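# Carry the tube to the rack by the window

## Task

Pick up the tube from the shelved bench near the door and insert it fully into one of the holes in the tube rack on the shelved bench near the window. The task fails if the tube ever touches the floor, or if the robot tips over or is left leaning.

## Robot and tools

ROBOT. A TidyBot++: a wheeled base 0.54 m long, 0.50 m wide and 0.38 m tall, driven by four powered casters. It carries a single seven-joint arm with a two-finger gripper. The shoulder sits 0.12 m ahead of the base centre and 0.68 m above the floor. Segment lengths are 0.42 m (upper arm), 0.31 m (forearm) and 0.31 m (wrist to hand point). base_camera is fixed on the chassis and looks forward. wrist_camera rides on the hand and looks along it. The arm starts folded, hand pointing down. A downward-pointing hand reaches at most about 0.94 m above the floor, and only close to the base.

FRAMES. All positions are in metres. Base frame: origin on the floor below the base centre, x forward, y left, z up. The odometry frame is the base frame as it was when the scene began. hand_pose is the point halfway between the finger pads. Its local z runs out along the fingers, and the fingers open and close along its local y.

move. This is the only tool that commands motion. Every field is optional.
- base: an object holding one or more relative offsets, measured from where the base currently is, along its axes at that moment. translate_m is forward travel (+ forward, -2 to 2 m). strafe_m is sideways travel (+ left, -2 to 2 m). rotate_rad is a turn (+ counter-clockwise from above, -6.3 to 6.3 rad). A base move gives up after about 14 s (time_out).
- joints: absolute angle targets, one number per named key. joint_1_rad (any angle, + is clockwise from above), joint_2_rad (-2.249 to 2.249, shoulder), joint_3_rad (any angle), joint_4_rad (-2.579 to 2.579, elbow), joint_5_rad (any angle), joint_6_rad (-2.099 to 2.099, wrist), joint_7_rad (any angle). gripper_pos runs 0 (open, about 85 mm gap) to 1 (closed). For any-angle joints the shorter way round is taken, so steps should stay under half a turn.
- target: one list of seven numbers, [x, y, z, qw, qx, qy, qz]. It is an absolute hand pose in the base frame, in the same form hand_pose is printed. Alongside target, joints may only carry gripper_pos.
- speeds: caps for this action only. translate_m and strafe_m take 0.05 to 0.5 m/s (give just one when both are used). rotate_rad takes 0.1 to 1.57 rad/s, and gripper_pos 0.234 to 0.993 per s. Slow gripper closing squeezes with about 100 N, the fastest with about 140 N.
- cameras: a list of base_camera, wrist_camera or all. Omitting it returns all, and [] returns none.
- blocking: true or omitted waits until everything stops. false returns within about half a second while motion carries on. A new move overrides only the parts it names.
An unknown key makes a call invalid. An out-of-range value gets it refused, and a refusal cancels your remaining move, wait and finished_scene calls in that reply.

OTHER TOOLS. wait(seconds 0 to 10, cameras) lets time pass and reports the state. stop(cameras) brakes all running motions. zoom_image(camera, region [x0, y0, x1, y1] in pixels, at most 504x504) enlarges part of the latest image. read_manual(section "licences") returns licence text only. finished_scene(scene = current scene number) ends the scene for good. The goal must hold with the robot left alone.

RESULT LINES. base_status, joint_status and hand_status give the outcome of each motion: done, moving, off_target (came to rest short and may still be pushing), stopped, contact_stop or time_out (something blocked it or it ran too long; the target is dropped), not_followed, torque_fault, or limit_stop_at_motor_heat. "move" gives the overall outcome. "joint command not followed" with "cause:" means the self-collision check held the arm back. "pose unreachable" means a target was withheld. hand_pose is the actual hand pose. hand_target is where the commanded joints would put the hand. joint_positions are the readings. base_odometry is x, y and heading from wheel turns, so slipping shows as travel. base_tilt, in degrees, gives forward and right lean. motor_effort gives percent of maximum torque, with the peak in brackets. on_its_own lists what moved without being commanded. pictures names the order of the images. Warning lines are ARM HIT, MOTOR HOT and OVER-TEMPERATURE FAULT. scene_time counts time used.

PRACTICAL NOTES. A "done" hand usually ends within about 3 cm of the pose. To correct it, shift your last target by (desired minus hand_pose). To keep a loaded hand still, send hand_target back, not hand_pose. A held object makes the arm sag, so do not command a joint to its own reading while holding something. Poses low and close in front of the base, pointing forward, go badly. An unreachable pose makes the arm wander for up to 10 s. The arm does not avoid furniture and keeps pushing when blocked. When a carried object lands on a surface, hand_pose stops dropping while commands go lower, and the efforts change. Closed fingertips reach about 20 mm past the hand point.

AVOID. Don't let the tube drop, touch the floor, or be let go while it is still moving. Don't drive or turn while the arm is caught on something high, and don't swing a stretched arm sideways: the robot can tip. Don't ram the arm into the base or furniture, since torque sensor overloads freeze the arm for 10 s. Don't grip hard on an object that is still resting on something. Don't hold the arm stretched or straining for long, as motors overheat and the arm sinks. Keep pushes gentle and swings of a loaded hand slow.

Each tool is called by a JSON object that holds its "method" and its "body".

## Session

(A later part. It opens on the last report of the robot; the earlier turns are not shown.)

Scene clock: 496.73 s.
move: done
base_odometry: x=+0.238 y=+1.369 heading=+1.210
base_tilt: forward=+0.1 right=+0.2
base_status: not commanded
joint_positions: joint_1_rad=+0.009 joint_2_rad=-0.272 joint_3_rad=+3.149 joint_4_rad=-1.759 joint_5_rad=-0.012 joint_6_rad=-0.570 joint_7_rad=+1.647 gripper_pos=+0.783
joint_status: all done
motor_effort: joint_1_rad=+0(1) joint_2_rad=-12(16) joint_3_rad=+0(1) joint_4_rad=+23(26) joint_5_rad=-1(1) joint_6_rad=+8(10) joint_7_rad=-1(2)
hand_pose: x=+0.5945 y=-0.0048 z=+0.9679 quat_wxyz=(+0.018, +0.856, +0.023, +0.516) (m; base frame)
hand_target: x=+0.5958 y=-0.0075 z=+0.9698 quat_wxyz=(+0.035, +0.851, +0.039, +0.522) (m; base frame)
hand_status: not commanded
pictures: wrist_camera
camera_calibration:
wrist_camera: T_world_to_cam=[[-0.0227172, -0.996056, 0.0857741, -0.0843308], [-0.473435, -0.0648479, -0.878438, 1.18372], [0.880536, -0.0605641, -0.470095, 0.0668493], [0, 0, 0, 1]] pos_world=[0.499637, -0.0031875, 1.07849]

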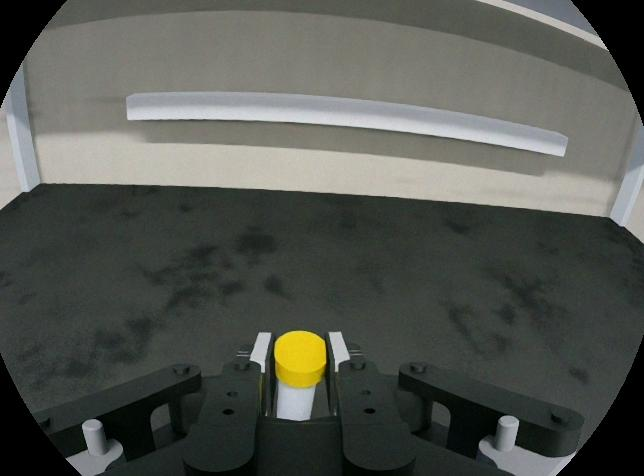

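{"method": "move", "body": {"joints": {"joint_2_rad": -0.46, "joint_4_rad": -1.68}, "cameras": []}}

{"method": "move", "body": {"base": {"translate_m": -0.15}, "joints": {"joint_6_rad": -0.82}, "cameras": ["wrist_camera"]}}

{"method": "zoom_image", "body": {"camera": "wrist_camera", "region": [220, 260, 380, 380]}}

{"method": "move", "body": {"base": {"translate_m": -0.25}, "cameras": ["wrist_camera"]}}

{"method": "zoom_image", "body": {"camera": "wrist_camera", "region": [240, 180, 380, 290]}}

Scene clock: 529.37 s.
move: done
base_odometry: x=+0.238 y=+1.369 heading=+1.210
base_tilt: forward=+0.0 right=+0.3
base_status: not commanded
joint_positions: joint_1_rad=+0.009 joint_2_rad=-0.460 joint_3_rad=+3.149 joint_4_rad=-1.682 joint_5_rad=-0.012 joint_6_rad=-0.570 joint_7_rad=+1.647 gripper_pos=+0.783
joint_status: all done
motor_effort: joint_1_rad=+0(1) joint_2_rad=-5(15) joint_3_rad=+1(1) joint_4_rad=+23(25) joint_5_rad=+0(1) joint_6_rad=+9(9) joint_7_rad=+0(2)
hand_pose: x=+0.5315 y=-0.0044 z=+1.0978 quat_wxyz=(+0.022, +0.781, +0.021, +0.624) (m; base frame)
hand_target: x=+0.5328 y=-0.0066 z=+1.1068 quat_wxyz=(+0.042, +0.772, +0.035, +0.634) (m; base frame)
hand_status: not commanded
pictures: none
No camera images: "cameras" was empty.

Scene clock: 530.83 s.
move: done
base_odometry: x=+0.185 y=+1.228 heading=+1.210
base_tilt: forward=+0.1 right=+0.3
base_status: done
joint_positions: joint_1_rad=+0.009 joint_2_rad=-0.468 joint_3_rad=+3.149 joint_4_rad=-1.682 joint_5_rad=-0.012 joint_6_rad=-0.796 joint_7_rad=+1.647 gripper_pos=+0.783
joint_status: all done
motor_effort: joint_1_rad=+0(1) joint_2_rad=-4(9) joint_3_rad=+0(1) joint_4_rad=+22(25) joint_5_rad=+0(1) joint_6_rad=+8(10) joint_7_rad=-1(2)
hand_pose: x=+0.5054 y=-0.0031 z=+1.0351 quat_wxyz=(+0.017, +0.844, +0.024, +0.536) (m; base frame)
hand_target: x=+0.5050 y=-0.0070 z=+1.0261 quat_wxyz=(+0.035, +0.851, +0.037, +0.522) (m; base frame)
hand_status: not commanded
pictures: wrist_camera
camera_calibration:
wrist_camera: T_world_to_cam=[[-0.0237623, -0.996126, 0.0846696, -0.0887769], [-0.430673, -0.0662317, -0.900074, 1.2016], [0.902195, -0.0578527, -0.427431, 0.121915], [0, 0, 0, 1]] pos_world=[0.405398, -0.00179553, 1.14116]

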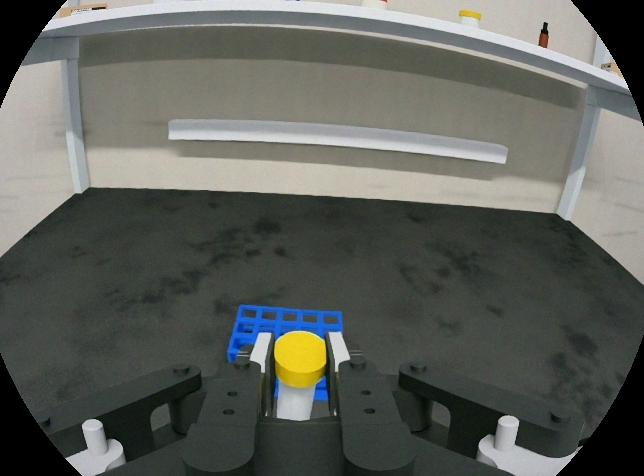

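Scaled by 3.150.

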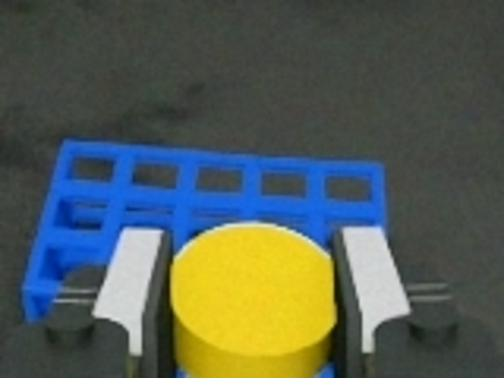

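Scene clock: 532.60 s.
move: done
base_odometry: x=+0.097 y=+0.994 heading=+1.210
base_tilt: forward=+0.1 right=+0.3
base_status: done
joint_positions: joint_1_rad=+0.009 joint_2_rad=-0.467 joint_3_rad=+3.149 joint_4_rad=-1.682 joint_5_rad=-0.012 joint_6_rad=-0.796 joint_7_rad=+1.647 gripper_pos=+0.783
joint_status: not commanded
motor_effort: joint_1_rad=+0(1) joint_2_rad=-5(8) joint_3_rad=+0(1) joint_4_rad=+22(23) joint_5_rad=+0(1) joint_6_rad=+8(9) joint_7_rad=-1(2)
hand_pose: x=+0.5058 y=-0.0031 z=+1.0348 quat_wxyz=(+0.017, +0.844, +0.024, +0.536) (m; base frame)
hand_target: x=+0.5050 y=-0.0070 z=+1.0261 quat_wxyz=(+0.035, +0.851, +0.037, +0.522) (m; base frame)
hand_status: not commanded
pictures: wrist_camera
camera_calibration:
wrist_camera: T_world_to_cam=[[-0.0236796, -0.996126, 0.0846916, -0.0888009], [-0.431599, -0.0662276, -0.899631, 1.20138], [0.901754, -0.0578558, -0.428359, 0.122666], [0, 0, 0, 1]] pos_world=[0.405797, -0.00179551, 1.14086]

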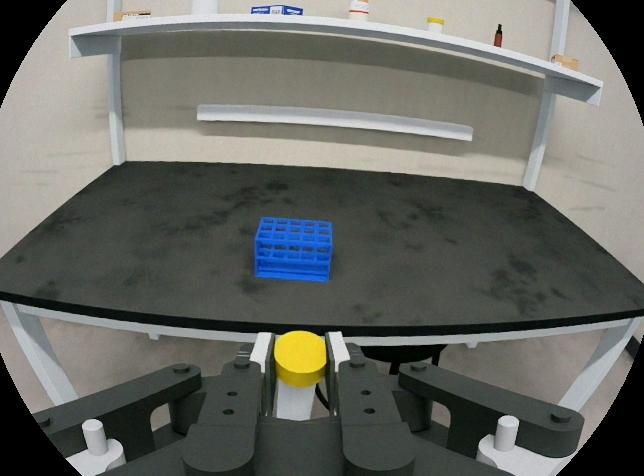

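Scaled by 3.600.

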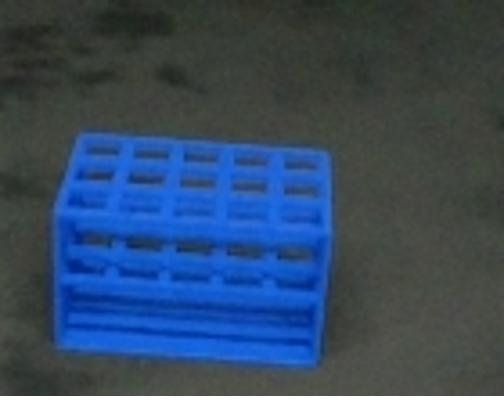

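{"method": "move", "body": {"joints": {"joint_2_rad": 0.205, "joint_4_rad": -0.695, "joint_6_rad": -1.75}, "cameras": []}}

{"method": "move", "body": {"base": {"translate_m": 0.31}, "cameras": ["wrist_camera"]}}

{"method": "zoom_image", "body": {"camera": "wrist_camera", "region": [220, 240, 400, 400]}}

Scene clock: 564.00 s.
move: done
base_odometry: x=+0.097 y=+0.994 heading=+1.210
base_tilt: forward=+0.1 right=+0.2
base_status: not commanded
joint_positions: joint_1_rad=+0.009 joint_2_rad=+0.192 joint_3_rad=+3.149 joint_4_rad=-0.709 joint_5_rad=-0.012 joint_6_rad=-1.700 joint_7_rad=+1.647 gripper_pos=+0.783
joint_status: all done
motor_effort: joint_1_rad=+0(1) joint_2_rad=-25(26) joint_3_rad=+0(1) joint_4_rad=+18(23) joint_5_rad=+0(1) joint_6_rad=+5(10) joint_7_rad=-1(2)
hand_pose: x=+0.6058 y=-0.0024 z=+1.0230 quat_wxyz=(+0.007, +0.963, +0.031, +0.267) (m; base frame)
hand_target: x=+0.5977 y=-0.0092 z=+1.0147 quat_wxyz=(+0.019, +0.969, +0.039, +0.243) (m; base frame)
hand_status: not commanded
pictures: none
No camera images: "cameras" was empty.

Scene clock: 566.03 s.
move: done
base_odometry: x=+0.206 y=+1.285 heading=+1.210
base_tilt: forward=+0.1 right=+0.3
base_status: done
joint_positions: joint_1_rad=+0.010 joint_2_rad=+0.213 joint_3_rad=+3.149 joint_4_rad=-0.705 joint_5_rad=-0.012 joint_6_rad=-1.708 joint_7_rad=+1.647 gripper_pos=+0.783
joint_status: not commanded
motor_effort: joint_1_rad=+0(3) joint_2_rad=-25(30) joint_3_rad=+0(2) joint_4_rad=+18(18) joint_5_rad=+0(1) joint_6_rad=+5(6) joint_7_rad=-1(2)
hand_pose: x=+0.6113 y=-0.0026 z=+1.0129 quat_wxyz=(+0.007, +0.967, +0.031, +0.255) (m; base frame)
hand_target: x=+0.5977 y=-0.0092 z=+1.0147 quat_wxyz=(+0.019, +0.969, +0.039, +0.243) (m; base frame)
hand_status: not commanded
pictures: wrist_camera
camera_calibration:
wrist_camera: T_world_to_cam=[[0.0378651, -0.996073, 0.0800346, -0.116818], [-0.871692, -0.0720845, -0.484724, 1.07607], [0.48859, -0.0514114, -0.870998, 0.719112], [0, 0, 0, 1]] pos_world=[0.591073, -0.00182027, 1.15729]

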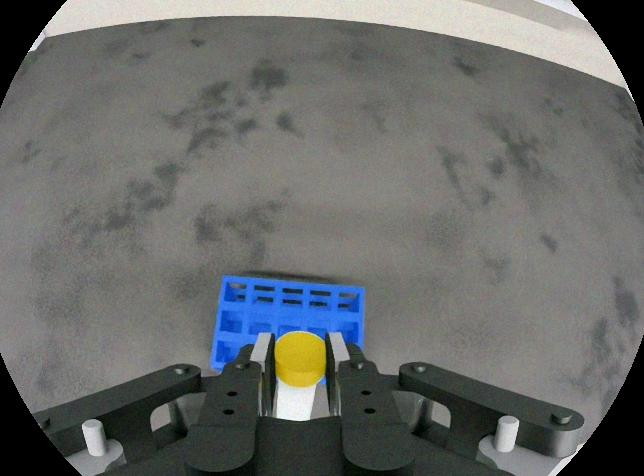

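Scaled by 2.800.

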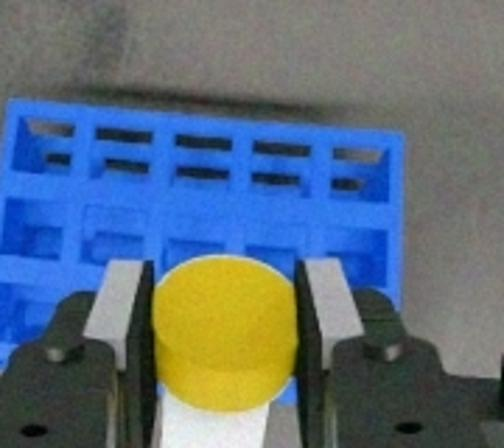

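{"method": "move", "body": {"joints": {"joint_2_rad": -0.325, "joint_4_rad": -1.605, "joint_6_rad": -0.74}, "cameras": []}}

{"method": "move", "body": {"base": {"translate_m": 0.09, "strafe_m": 0.004}, "speeds": {"translate_m": 0.2}, "cameras": ["wrist_camera"]}}

{"method": "zoom_image", "body": {"camera": "wrist_camera", "region": [220, 300, 400, 440]}}

Scene clock: 612.37 s.
move: done
base_odometry: x=+0.206 y=+1.285 heading=+1.210
base_tilt: forward=+0.1 right=+0.3
base_status: not commanded
joint_positions: joint_1_rad=+0.010 joint_2_rad=-0.305 joint_3_rad=+3.149 joint_4_rad=-1.585 joint_5_rad=-0.012 joint_6_rad=-0.779 joint_7_rad=+1.647 gripper_pos=+0.783
joint_status: all done
motor_effort: joint_1_rad=-1(1) joint_2_rad=-10(27) joint_3_rad=+0(1) joint_4_rad=+22(23) joint_5_rad=+0(1) joint_6_rad=+8(9) joint_7_rad=-1(2)
hand_pose: x=+0.5687 y=-0.0042 z=+1.0278 quat_wxyz=(+0.017, +0.856, +0.024, +0.515) (m; base frame)
hand_target: x=+0.5662 y=-0.0077 z=+1.0355 quat_wxyz=(+0.036, +0.846, +0.037, +0.531) (m; base frame)
hand_status: not commanded
pictures: none
No camera images: "cameras" was empty.

Scene clock: 613.60 s.
move: done
base_odometry: x=+0.235 y=+1.370 heading=+1.210
base_tilt: forward=+0.1 right=+0.3
base_status: done
joint_positions: joint_1_rad=+0.010 joint_2_rad=-0.314 joint_3_rad=+3.149 joint_4_rad=-1.586 joint_5_rad=-0.012 joint_6_rad=-0.775 joint_7_rad=+1.647 gripper_pos=+0.783
joint_status: not commanded
motor_effort: joint_1_rad=+0(1) joint_2_rad=-10(14) joint_3_rad=+0(1) joint_4_rad=+22(23) joint_5_rad=+0(1) joint_6_rad=+8(9) joint_7_rad=-1(2)
hand_pose: x=+0.5662 y=-0.0041 z=+1.0321 quat_wxyz=(+0.017, +0.853, +0.024, +0.520) (m; base frame)
hand_target: x=+0.5662 y=-0.0077 z=+1.0355 quat_wxyz=(+0.036, +0.846, +0.037, +0.531) (m; base frame)
hand_status: not commanded
pictures: wrist_camera
camera_calibration:
wrist_camera: T_world_to_cam=[[-0.0216144, -0.996067, 0.0859242, -0.0906168], [-0.46393, -0.066138, -0.8834, 1.22648], [0.885608, -0.058957, -0.460676, 0.109404], [0, 0, 0, 1]] pos_world=[0.470152, -0.00269331, 1.14166]

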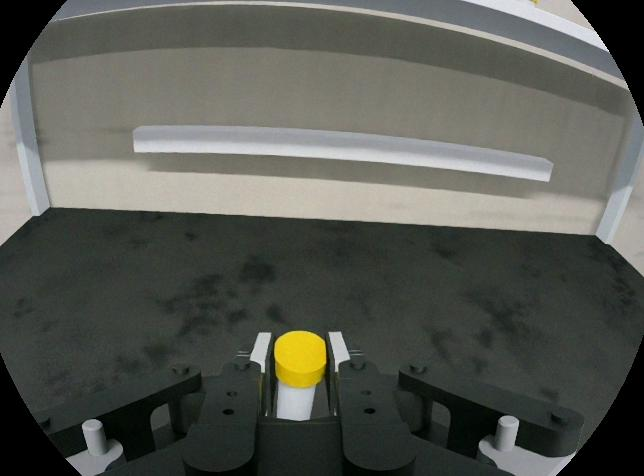

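Scaled by 2.800.

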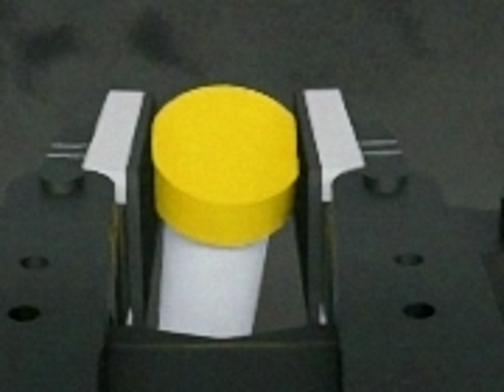

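{"method": "move", "body": {"joints": {"joint_2_rad": -0.342, "joint_4_rad": -1.73, "joint_6_rad": -0.635}, "cameras": []}}

{"method": "move", "body": {"joints": {"joint_2_rad": -0.35, "joint_4_rad": -1.80, "joint_6_rad": -0.57}, "cameras": ["wrist_camera"]}}

Scene clock: 619.60 s.
move: done
base_odometry: x=+0.235 y=+1.370 heading=+1.210
base_tilt: forward=+0.1 right=+0.2
base_status: not commanded
joint_positions: joint_1_rad=+0.010 joint_2_rad=-0.321 joint_3_rad=+3.149 joint_4_rad=-1.715 joint_5_rad=-0.012 joint_6_rad=-0.673 joint_7_rad=+1.647 gripper_pos=+0.783
joint_status: all done
motor_effort: joint_1_rad=+0(1) joint_2_rad=-10(12) joint_3_rad=+0(1) joint_4_rad=+23(24) joint_5_rad=+0(1) joint_6_rad=+8(9) joint_7_rad=-1(3)
hand_pose: x=+0.5695 y=-0.0044 z=+0.9886 quat_wxyz=(+0.017, +0.859, +0.023, +0.512) (m; base frame)
hand_target: x=+0.5670 y=-0.0074 z=+0.9993 quat_wxyz=(+0.036, +0.847, +0.038, +0.529) (m; base frame)
hand_status: not commanded
pictures: none
No camera images: "cameras" was empty.

Scene clock: 620.40 s.
move: done
base_odometry: x=+0.235 y=+1.370 heading=+1.210
base_tilt: forward=+0.1 right=+0.3
base_status: not commanded
joint_positions: joint_1_rad=+0.010 joint_2_rad=-0.331 joint_3_rad=+3.149 joint_4_rad=-1.779 joint_5_rad=-0.012 joint_6_rad=-0.604 joint_7_rad=+1.647 gripper_pos=+0.783
joint_status: all done
motor_effort: joint_1_rad=+0(1) joint_2_rad=-11(11) joint_3_rad=+1(1) joint_4_rad=+23(23) joint_5_rad=-1(1) joint_6_rad=+8(9) joint_7_rad=-1(2)
hand_pose: x=+0.5704 y=-0.0046 z=+0.9742 quat_wxyz=(+0.018, +0.855, +0.023, +0.518) (m; base frame)
hand_target: x=+0.5672 y=-0.0072 z=+0.9798 quat_wxyz=(+0.036, +0.846, +0.038, +0.531) (m; base frame)
hand_status: not commanded
pictures: wrist_camera
camera_calibration:
wrist_camera: T_world_to_cam=[[-0.0230779, -0.996081, 0.0853811, -0.0845999], [-0.468886, -0.0646438, -0.88089, 1.17771], [0.882957, -0.060363, -0.465556, 0.0853012], [0, 0, 0, 1]] pos_world=[0.474943, -0.00298741, 1.08437]

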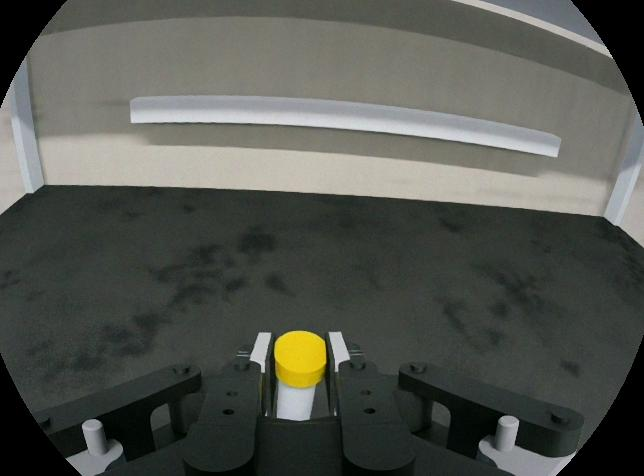

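{"method": "move", "body": {"joints": {"joint_2_rad": -0.369, "joint_4_rad": -1.859, "joint_6_rad": -0.53}, "cameras": ["wrist_camera"]}}

Scene clock: 629.80 s.
move: done
base_odometry: x=+0.235 y=+1.370 heading=+1.210
base_tilt: forward=+0.1 right=+0.2
base_status: not commanded
joint_positions: joint_1_rad=+0.010 joint_2_rad=-0.360 joint_3_rad=+3.149 joint_4_rad=-1.827 joint_5_rad=-0.012 joint_6_rad=-0.552 joint_7_rad=+1.647 gripper_pos=+0.783
joint_status: all done
motor_effort: joint_1_rad=+0(1) joint_2_rad=-8(11) joint_3_rad=+1(1) joint_4_rad=+21(23) joint_5_rad=+0(1) joint_6_rad=+7(9) joint_7_rad=-2(2)
hand_pose: x=+0.5639 y=-0.0047 z=+0.9733 quat_wxyz=(+0.018, +0.846, +0.022, +0.532) (m; base frame)
hand_target: x=+0.5609 y=-0.0069 z=+0.9645 quat_wxyz=(+0.035, +0.846, +0.039, +0.531) (m; base frame)
hand_status: not commanded
pictures: wrist_camera
camera_calibration:
wrist_camera: T_world_to_cam=[[-0.0264782, -0.996038, 0.0848954, -0.0823738], [-0.439918, -0.0646494, -0.895708, 1.17198], [0.897648, -0.0610637, -0.436463, 0.0539337], [0, 0, 0, 1]] pos_world=[0.464981, -0.00298615, 1.08029]

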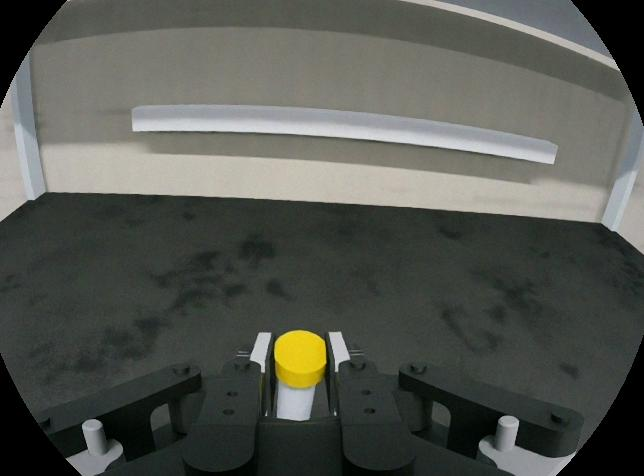

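{"method": "move", "body": {"joints": {"joint_2_rad": -0.33, "joint_4_rad": -1.753, "joint_6_rad": -0.64}, "cameras": []}}

Scene clock: 666.30 s.
move: done
base_odometry: x=+0.235 y=+1.370 heading=+1.210
base_tilt: forward=+0.1 right=+0.3
base_status: not commanded
joint_positions: joint_1_rad=+0.010 joint_2_rad=-0.343 joint_3_rad=+3.149 joint_4_rad=-1.761 joint_5_rad=-0.012 joint_6_rad=-0.603 joint_7_rad=+1.647 gripper_pos=+0.783
joint_status: all done
motor_effort: joint_1_rad=+0(1) joint_2_rad=-10(11) joint_3_rad=+0(1) joint_4_rad=+23(24) joint_5_rad=+0(1) joint_6_rad=+8(10) joint_7_rad=-1(2)
hand_pose: x=+0.5684 y=-0.0046 z=+0.9904 quat_wxyz=(+0.018, +0.847, +0.022, +0.531) (m; base frame)
hand_target: x=+0.5679 y=-0.0074 z=+0.9791 quat_wxyz=(+0.035, +0.857, +0.039, +0.512) (m; base frame)
hand_status: not commanded
pictures: none
No camera images: "cameras" was empty.

{"method": "move", "body": {"joints": {"joint_2_rad": -0.33, "joint_4_rad": -1.85, "joint_6_rad": -0.505}, "cameras": []}}

Scene clock: 672.80 s.
move: done
base_odometry: x=+0.235 y=+1.370 heading=+1.210
base_tilt: forward=+0.1 right=+0.2
base_status: not commanded
joint_positions: joint_1_rad=+0.010 joint_2_rad=-0.343 joint_3_rad=+3.149 joint_4_rad=-1.828 joint_5_rad=-0.012 joint_6_rad=-0.526 joint_7_rad=+1.647 gripper_pos=+0.783
joint_status: all done
motor_effort: joint_1_rad=+0(1) joint_2_rad=-10(11) joint_3_rad=+0(1) joint_4_rad=+23(24) joint_5_rad=+0(1) joint_6_rad=+8(9) joint_7_rad=-1(2)
hand_pose: x=+0.5722 y=-0.0049 z=+0.9722 quat_wxyz=(+0.018, +0.844, +0.022, +0.535) (m; base frame)
hand_target: x=+0.5763 y=-0.0071 z=+0.9593 quat_wxyz=(+0.035, +0.847, +0.039, +0.529) (m; base frame)
hand_status: not commanded
pictures: none
No camera images: "cameras" was empty.

{"method": "move", "body": {"joints": {"joint_2_rad": -0.33, "joint_4_rad": -1.90, "joint_6_rad": -0.495}, "cameras": []}}

Scene clock: 678.50 s.
move: done
base_odometry: x=+0.235 y=+1.370 heading=+1.210
base_tilt: forward=+0.1 right=+0.3
base_status: not commanded
joint_positions: joint_1_rad=+0.010 joint_2_rad=-0.342 joint_3_rad=+3.149 joint_4_rad=-1.885 joint_5_rad=-0.012 joint_6_rad=-0.523 joint_7_rad=+1.647 gripper_pos=+0.783
joint_status: all done
motor_effort: joint_1_rad=+0(1) joint_2_rad=-10(12) joint_3_rad=+0(1) joint_4_rad=+23(25) joint_5_rad=+0(1) joint_6_rad=+8(9) joint_7_rad=-1(2)
hand_pose: x=+0.5662 y=-0.0047 z=+0.9389 quat_wxyz=(+0.017, +0.859, +0.022, +0.512) (m; base frame)
hand_target: x=+0.5710 y=-0.0070 z=+0.9325 quat_wxyz=(+0.034, +0.858, +0.039, +0.512) (m; base frame)
hand_status: not commanded
pictures: none
No camera images: "cameras" was empty.

{"method": "move", "body": {"joints": {"joint_2_rad": -0.33, "joint_4_rad": -1.94, "joint_6_rad": -0.41}, "cameras": ["wrist_camera"]}}

{"method": "zoom_image", "body": {"camera": "wrist_camera", "region": [220, 300, 400, 440]}}

Scene clock: 687.37 s.
move: done
base_odometry: x=+0.235 y=+1.370 heading=+1.210
base_tilt: forward=+0.1 right=+0.3
base_status: not commanded
joint_positions: joint_1_rad=+0.010 joint_2_rad=-0.342 joint_3_rad=+3.149 joint_4_rad=-1.924 joint_5_rad=-0.012 joint_6_rad=-0.441 joint_7_rad=+1.647 gripper_pos=+0.783
joint_status: all done
motor_effort: joint_1_rad=+0(1) joint_2_rad=-10(11) joint_3_rad=+0(1) joint_4_rad=+23(24) joint_5_rad=+0(1) joint_6_rad=+8(9) joint_7_rad=-1(2)
hand_pose: x=+0.5724 y=-0.0051 z=+0.9385 quat_wxyz=(+0.019, +0.847, +0.022, +0.530) (m; base frame)
hand_target: x=+0.5771 y=-0.0068 z=+0.9324 quat_wxyz=(+0.035, +0.846, +0.039, +0.531) (m; base frame)
hand_status: not commanded
pictures: wrist_camera
camera_calibration:
wrist_camera: T_world_to_cam=[[-0.0274628, -0.996001, 0.0850129, -0.0791619], [-0.443742, -0.0640596, -0.893862, 1.14487], [0.895734, -0.0622718, -0.440208, 0.0356994], [0, 0, 0, 1]] pos_world=[0.473874, -0.00328262, 1.0458]

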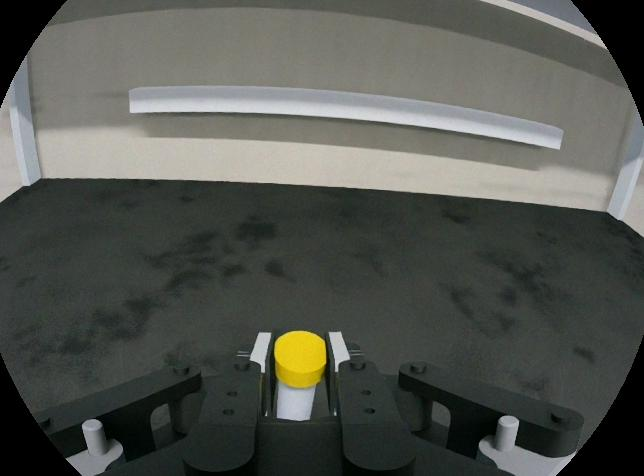

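Scaled by 2.800.

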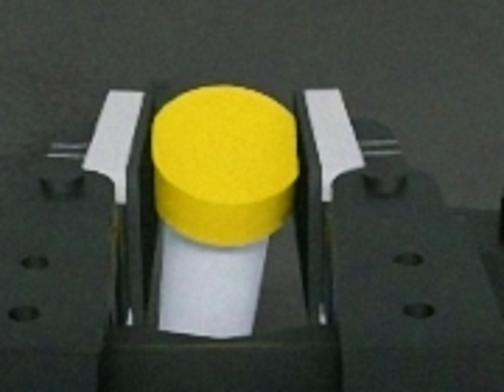

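{"method": "move", "body": {"joints": {"joint_2_rad": -0.33, "joint_4_rad": -1.975, "joint_6_rad": -0.38}, "cameras": []}}

Scene clock: 710.87 s.
move: done
base_odometry: x=+0.235 y=+1.370 heading=+1.210
base_tilt: forward=+0.0 right=+0.3
base_status: not commanded
joint_positions: joint_1_rad=+0.010 joint_2_rad=-0.341 joint_3_rad=+3.149 joint_4_rad=-1.959 joint_5_rad=-0.012 joint_6_rad=-0.412 joint_7_rad=+1.647 gripper_pos=+0.783
joint_status: all done
motor_effort: joint_1_rad=+0(1) joint_2_rad=-10(11) joint_3_rad=+0(1) joint_4_rad=+23(24) joint_5_rad=-1(1) joint_6_rad=+8(9) joint_7_rad=-1(3)
hand_pose: x=+0.5713 y=-0.0051 z=+0.9257 quat_wxyz=(+0.019, +0.849, +0.021, +0.527) (m; base frame)
hand_target: x=+0.5758 y=-0.0066 z=+0.9200 quat_wxyz=(+0.035, +0.847, +0.039, +0.529) (m; base frame)
hand_status: not commanded
pictures: none
No camera images: "cameras" was empty.

{"method": "move", "body": {"joints": {"joint_2_rad": -0.33, "joint_4_rad": -2.01, "joint_6_rad": -0.345}, "cameras": []}}

Scene clock: 716.03 s.
move: done
base_odometry: x=+0.235 y=+1.370 heading=+1.210
base_tilt: forward=+0.1 right=+0.3
base_status: not commanded
joint_positions: joint_1_rad=+0.010 joint_2_rad=-0.341 joint_3_rad=+3.149 joint_4_rad=-1.994 joint_5_rad=-0.012 joint_6_rad=-0.377 joint_7_rad=+1.647 gripper_pos=+0.783
joint_status: all done
motor_effort: joint_1_rad=+0(1) joint_2_rad=-10(11) joint_3_rad=+0(1) joint_4_rad=+23(24) joint_5_rad=+0(1) joint_6_rad=+8(9) joint_7_rad=-1(2)
hand_pose: x=+0.5707 y=-0.0052 z=+0.9150 quat_wxyz=(+0.019, +0.849, +0.021, +0.528) (m; base frame)
hand_target: x=+0.5748 y=-0.0065 z=+0.9090 quat_wxyz=(+0.035, +0.847, +0.040, +0.529) (m; base frame)
hand_status: not commanded
pictures: none
No camera images: "cameras" was empty.

{"method": "move", "body": {"joints": {"joint_2_rad": -0.33, "joint_4_rad": -2.045, "joint_6_rad": -0.31}, "cameras": []}}

Scene clock: 722.30 s.
move: done
base_odometry: x=+0.235 y=+1.370 heading=+1.210
base_tilt: forward=+0.0 right=+0.3
base_status: not commanded
joint_positions: joint_1_rad=+0.010 joint_2_rad=-0.341 joint_3_rad=+3.149 joint_4_rad=-2.028 joint_5_rad=-0.012 joint_6_rad=-0.342 joint_7_rad=+1.647 gripper_pos=+0.783
joint_status: all done
motor_effort: joint_1_rad=+0(1) joint_2_rad=-10(11) joint_3_rad=+0(1) joint_4_rad=+23(24) joint_5_rad=+0(1) joint_6_rad=+8(9) joint_7_rad=-1(2)
hand_pose: x=+0.5696 y=-0.0053 z=+0.9041 quat_wxyz=(+0.019, +0.849, +0.021, +0.528) (m; base frame)
hand_target: x=+0.5735 y=-0.0064 z=+0.8981 quat_wxyz=(+0.035, +0.847, +0.040, +0.529) (m; base frame)
hand_status: not commanded
pictures: none
No camera images: "cameras" was empty.

{"method": "move", "body": {"joints": {"joint_2_rad": -0.327, "joint_4_rad": -2.07, "joint_6_rad": -0.28}, "cameras": ["wrist_camera"]}}

{"method": "zoom_image", "body": {"camera": "wrist_camera", "region": [220, 300, 400, 440]}}

Scene clock: 726.53 s.
move: done
base_odometry: x=+0.235 y=+1.370 heading=+1.210
base_tilt: forward=+0.0 right=+0.3
base_status: not commanded
joint_positions: joint_1_rad=+0.010 joint_2_rad=-0.341 joint_3_rad=+3.149 joint_4_rad=-2.050 joint_5_rad=-0.012 joint_6_rad=-0.308 joint_7_rad=+1.647 gripper_pos=+0.783
joint_status: all done
motor_effort: joint_1_rad=+0(1) joint_2_rad=-10(11) joint_3_rad=+0(1) joint_4_rad=+23(24) joint_5_rad=+0(1) joint_6_rad=+9(9) joint_7_rad=+0(2)
hand_pose: x=+0.5705 y=-0.0054 z=+0.9010 quat_wxyz=(+0.019, +0.846, +0.021, +0.533) (m; base frame)
hand_target: x=+0.5735 y=-0.0063 z=+0.8904 quat_wxyz=(+0.035, +0.847, +0.040, +0.529) (m; base frame)
hand_status: not commanded
pictures: wrist_camera
camera_calibration:
wrist_camera: T_world_to_cam=[[-0.029647, -0.995944, 0.0849469, -0.0750006], [-0.437717, -0.0634667, -0.89687, 1.10992], [0.898624, -0.0637722, -0.43406, 0.0137185], [0, 0, 0, 1]] pos_world=[0.471279, -0.00337856, 1.00778]

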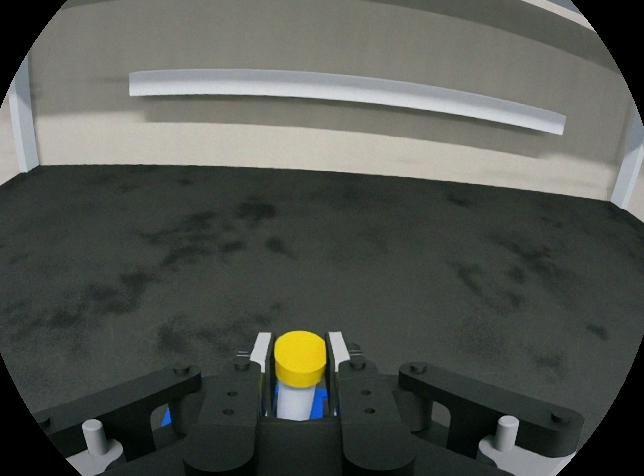

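Scaled by 2.800.

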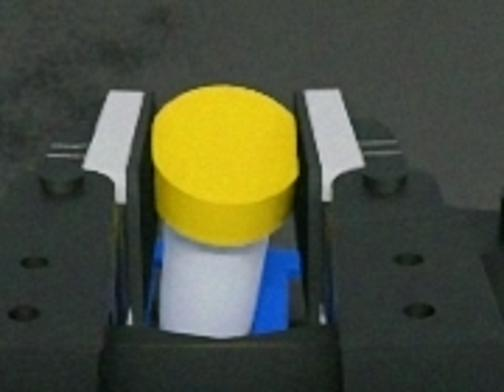

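{"method": "move", "body": {"joints": {"joint_2_rad": -0.327, "joint_4_rad": -2.105, "joint_6_rad": -0.25}, "cameras": []}}

Scene clock: 735.07 s.
move: done
base_odometry: x=+0.235 y=+1.370 heading=+1.210
base_tilt: forward=+0.1 right=+0.2
base_status: not commanded
joint_positions: joint_1_rad=+0.010 joint_2_rad=-0.341 joint_3_rad=+3.149 joint_4_rad=-2.070 joint_5_rad=-0.012 joint_6_rad=-0.267 joint_7_rad=+1.647 gripper_pos=+0.783
joint_status: all done
motor_effort: joint_1_rad=+0(1) joint_2_rad=-7(10) joint_3_rad=+1(1) joint_4_rad=+20(24) joint_5_rad=+0(1) joint_6_rad=+6(8) joint_7_rad=-1(2)
hand_pose: x=+0.5723 y=-0.0056 z=+0.9005 quat_wxyz=(+0.020, +0.840, +0.021, +0.542) (m; base frame)
hand_target: x=+0.5708 y=-0.0061 z=+0.8782 quat_wxyz=(+0.034, +0.848, +0.040, +0.527) (m; base frame)
hand_status: not commanded
pictures: none
No camera images: "cameras" was empty.

{"method": "move", "body": {"joints": {"joint_2_rad": -0.332, "joint_4_rad": -2.075, "joint_6_rad": -0.285}, "cameras": []}}

{"method": "move", "body": {"joints": {"gripper_pos": 0.45}, "speeds": {"gripper_pos": 0.3}, "cameras": ["wrist_camera"]}}

{"method": "zoom_image", "body": {"camera": "wrist_camera", "region": [220, 300, 400, 440]}}

Scene clock: 749.43 s.
move: done
base_odometry: x=+0.235 y=+1.370 heading=+1.210
base_tilt: forward=+0.0 right=+0.3
base_status: not commanded
joint_positions: joint_1_rad=+0.010 joint_2_rad=-0.341 joint_3_rad=+3.149 joint_4_rad=-2.067 joint_5_rad=-0.012 joint_6_rad=-0.272 joint_7_rad=+1.647 gripper_pos=+0.783
joint_status: all done
motor_effort: joint_1_rad=-1(1) joint_2_rad=-9(10) joint_3_rad=+0(1) joint_4_rad=+21(23) joint_5_rad=+0(1) joint_6_rad=+7(8) joint_7_rad=-1(2)
hand_pose: x=+0.5721 y=-0.0056 z=+0.9007 quat_wxyz=(+0.020, +0.841, +0.021, +0.541) (m; base frame)
hand_target: x=+0.5708 y=-0.0062 z=+0.8883 quat_wxyz=(+0.034, +0.848, +0.040, +0.527) (m; base frame)
hand_status: not commanded
pictures: none
No camera images: "cameras" was empty.

Scene clock: 751.13 s.
move: done
base_odometry: x=+0.235 y=+1.370 heading=+1.210
base_tilt: forward=+0.0 right=+0.2
base_status: not commanded
joint_positions: joint_1_rad=+0.010 joint_2_rad=-0.341 joint_3_rad=+3.149 joint_4_rad=-2.067 joint_5_rad=-0.012 joint_6_rad=-0.272 joint_7_rad=+1.647 gripper_pos=+0.451
joint_status: all done
motor_effort: joint_1_rad=+0(1) joint_2_rad=-9(10) joint_3_rad=+0(1) joint_4_rad=+23(23) joint_5_rad=-1(1) joint_6_rad=+8(9) joint_7_rad=-1(2)
hand_pose: x=+0.5721 y=-0.0056 z=+0.9007 quat_wxyz=(+0.020, +0.841, +0.021, +0.541) (m; base frame)
hand_target: x=+0.5708 y=-0.0062 z=+0.8883 quat_wxyz=(+0.034, +0.848, +0.040, +0.527) (m; base frame)
hand_status: not commanded
pictures: wrist_camera
camera_calibration:
wrist_camera: T_world_to_cam=[[-0.0316547, -0.995893, 0.0848242, -0.0738509], [-0.421249, -0.0636681, -0.904707, 1.10786], [0.906392, -0.0643703, -0.417504, -0.0072319], [0, 0, 0, 1]] pos_world=[0.470902, -0.00347792, 1.00553]

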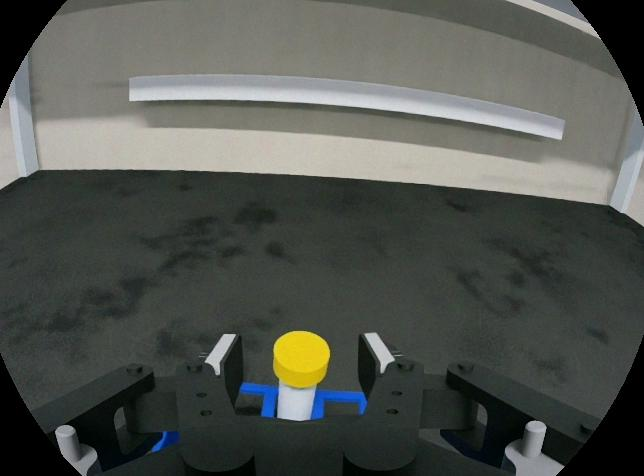

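Scaled by 2.800.

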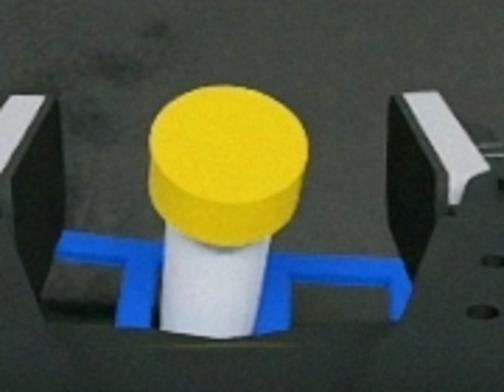

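{"method": "move", "body": {"joints": {"gripper_pos": 0.0}, "cameras": []}}

{"method": "move", "body": {"base": {"translate_m": -0.25}, "speeds": {"translate_m": 0.2}, "cameras": ["wrist_camera"]}}

{"method": "zoom_image", "body": {"camera": "wrist_camera", "region": [200, 230, 400, 400]}}

Scene clock: 756.57 s.
move: done
base_odometry: x=+0.235 y=+1.370 heading=+1.210
base_tilt: forward=+0.1 right=+0.2
base_status: not commanded
joint_positions: joint_1_rad=+0.010 joint_2_rad=-0.341 joint_3_rad=+3.149 joint_4_rad=-2.067 joint_5_rad=-0.012 joint_6_rad=-0.272 joint_7_rad=+1.647 gripper_pos=+0.000
joint_status: all done
motor_effort: joint_1_rad=+0(1) joint_2_rad=-10(10) joint_3_rad=+0(1) joint_4_rad=+23(23) joint_5_rad=+0(1) joint_6_rad=+8(9) joint_7_rad=-2(2)
hand_pose: x=+0.5721 y=-0.0056 z=+0.9007 quat_wxyz=(+0.020, +0.841, +0.021, +0.541) (m; base frame)
hand_target: x=+0.5708 y=-0.0062 z=+0.8883 quat_wxyz=(+0.034, +0.848, +0.040, +0.527) (m; base frame)
hand_status: not commanded
pictures: none
No camera images: "cameras" was empty.

Scene clock: 758.60 s.
move: done
base_odometry: x=+0.146 y=+1.136 heading=+1.210
base_tilt: forward=+0.1 right=+0.3
base_status: done
joint_positions: joint_1_rad=+0.010 joint_2_rad=-0.337 joint_3_rad=+3.149 joint_4_rad=-2.067 joint_5_rad=-0.012 joint_6_rad=-0.272 joint_7_rad=+1.647 gripper_pos=+0.000
joint_status: not commanded
motor_effort: joint_1_rad=+0(1) joint_2_rad=-11(13) joint_3_rad=+0(1) joint_4_rad=+23(23) joint_5_rad=+0(1) joint_6_rad=+8(9) joint_7_rad=-1(2)
hand_pose: x=+0.5731 y=-0.0055 z=+0.8986 quat_wxyz=(+0.020, +0.842, +0.021, +0.539) (m; base frame)
hand_target: x=+0.5708 y=-0.0062 z=+0.8883 quat_wxyz=(+0.034, +0.848, +0.040, +0.527) (m; base frame)
hand_status: not commanded
pictures: wrist_camera
camera_calibration:
wrist_camera: T_world_to_cam=[[-0.0311889, -0.995899, 0.0849211, -0.0739863], [-0.425252, -0.0636674, -0.902833, 1.10706], [0.904537, -0.0642713, -0.421523, -0.00433796], [0, 0, 0, 1]] pos_world=[0.472396, -0.0034781, 1.00394]

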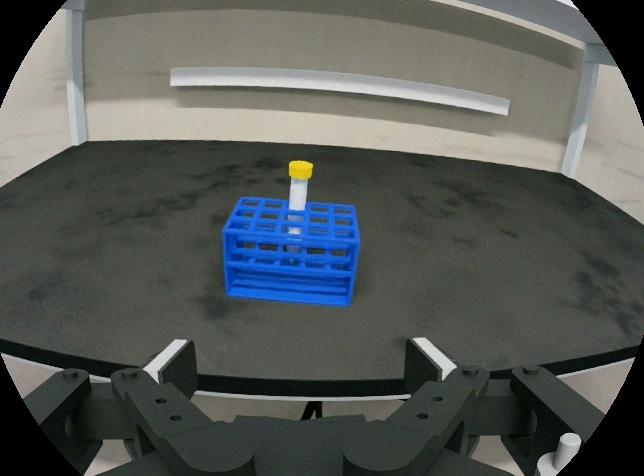

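Scaled by 2.520.

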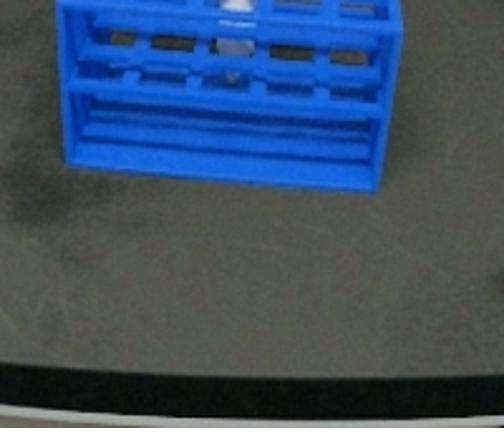

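{"method": "zoom_image", "body": {"camera": "wrist_camera", "region": [215, 150, 375, 310]}}

Scaled by 3.150.

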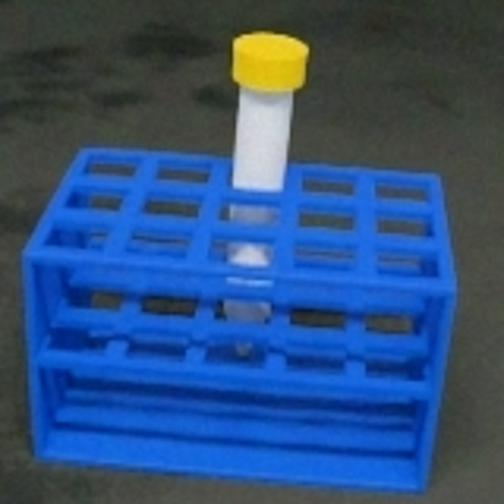

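{"method": "finished_scene", "body": {"scene": 1}}

The scene is finished: the task was done.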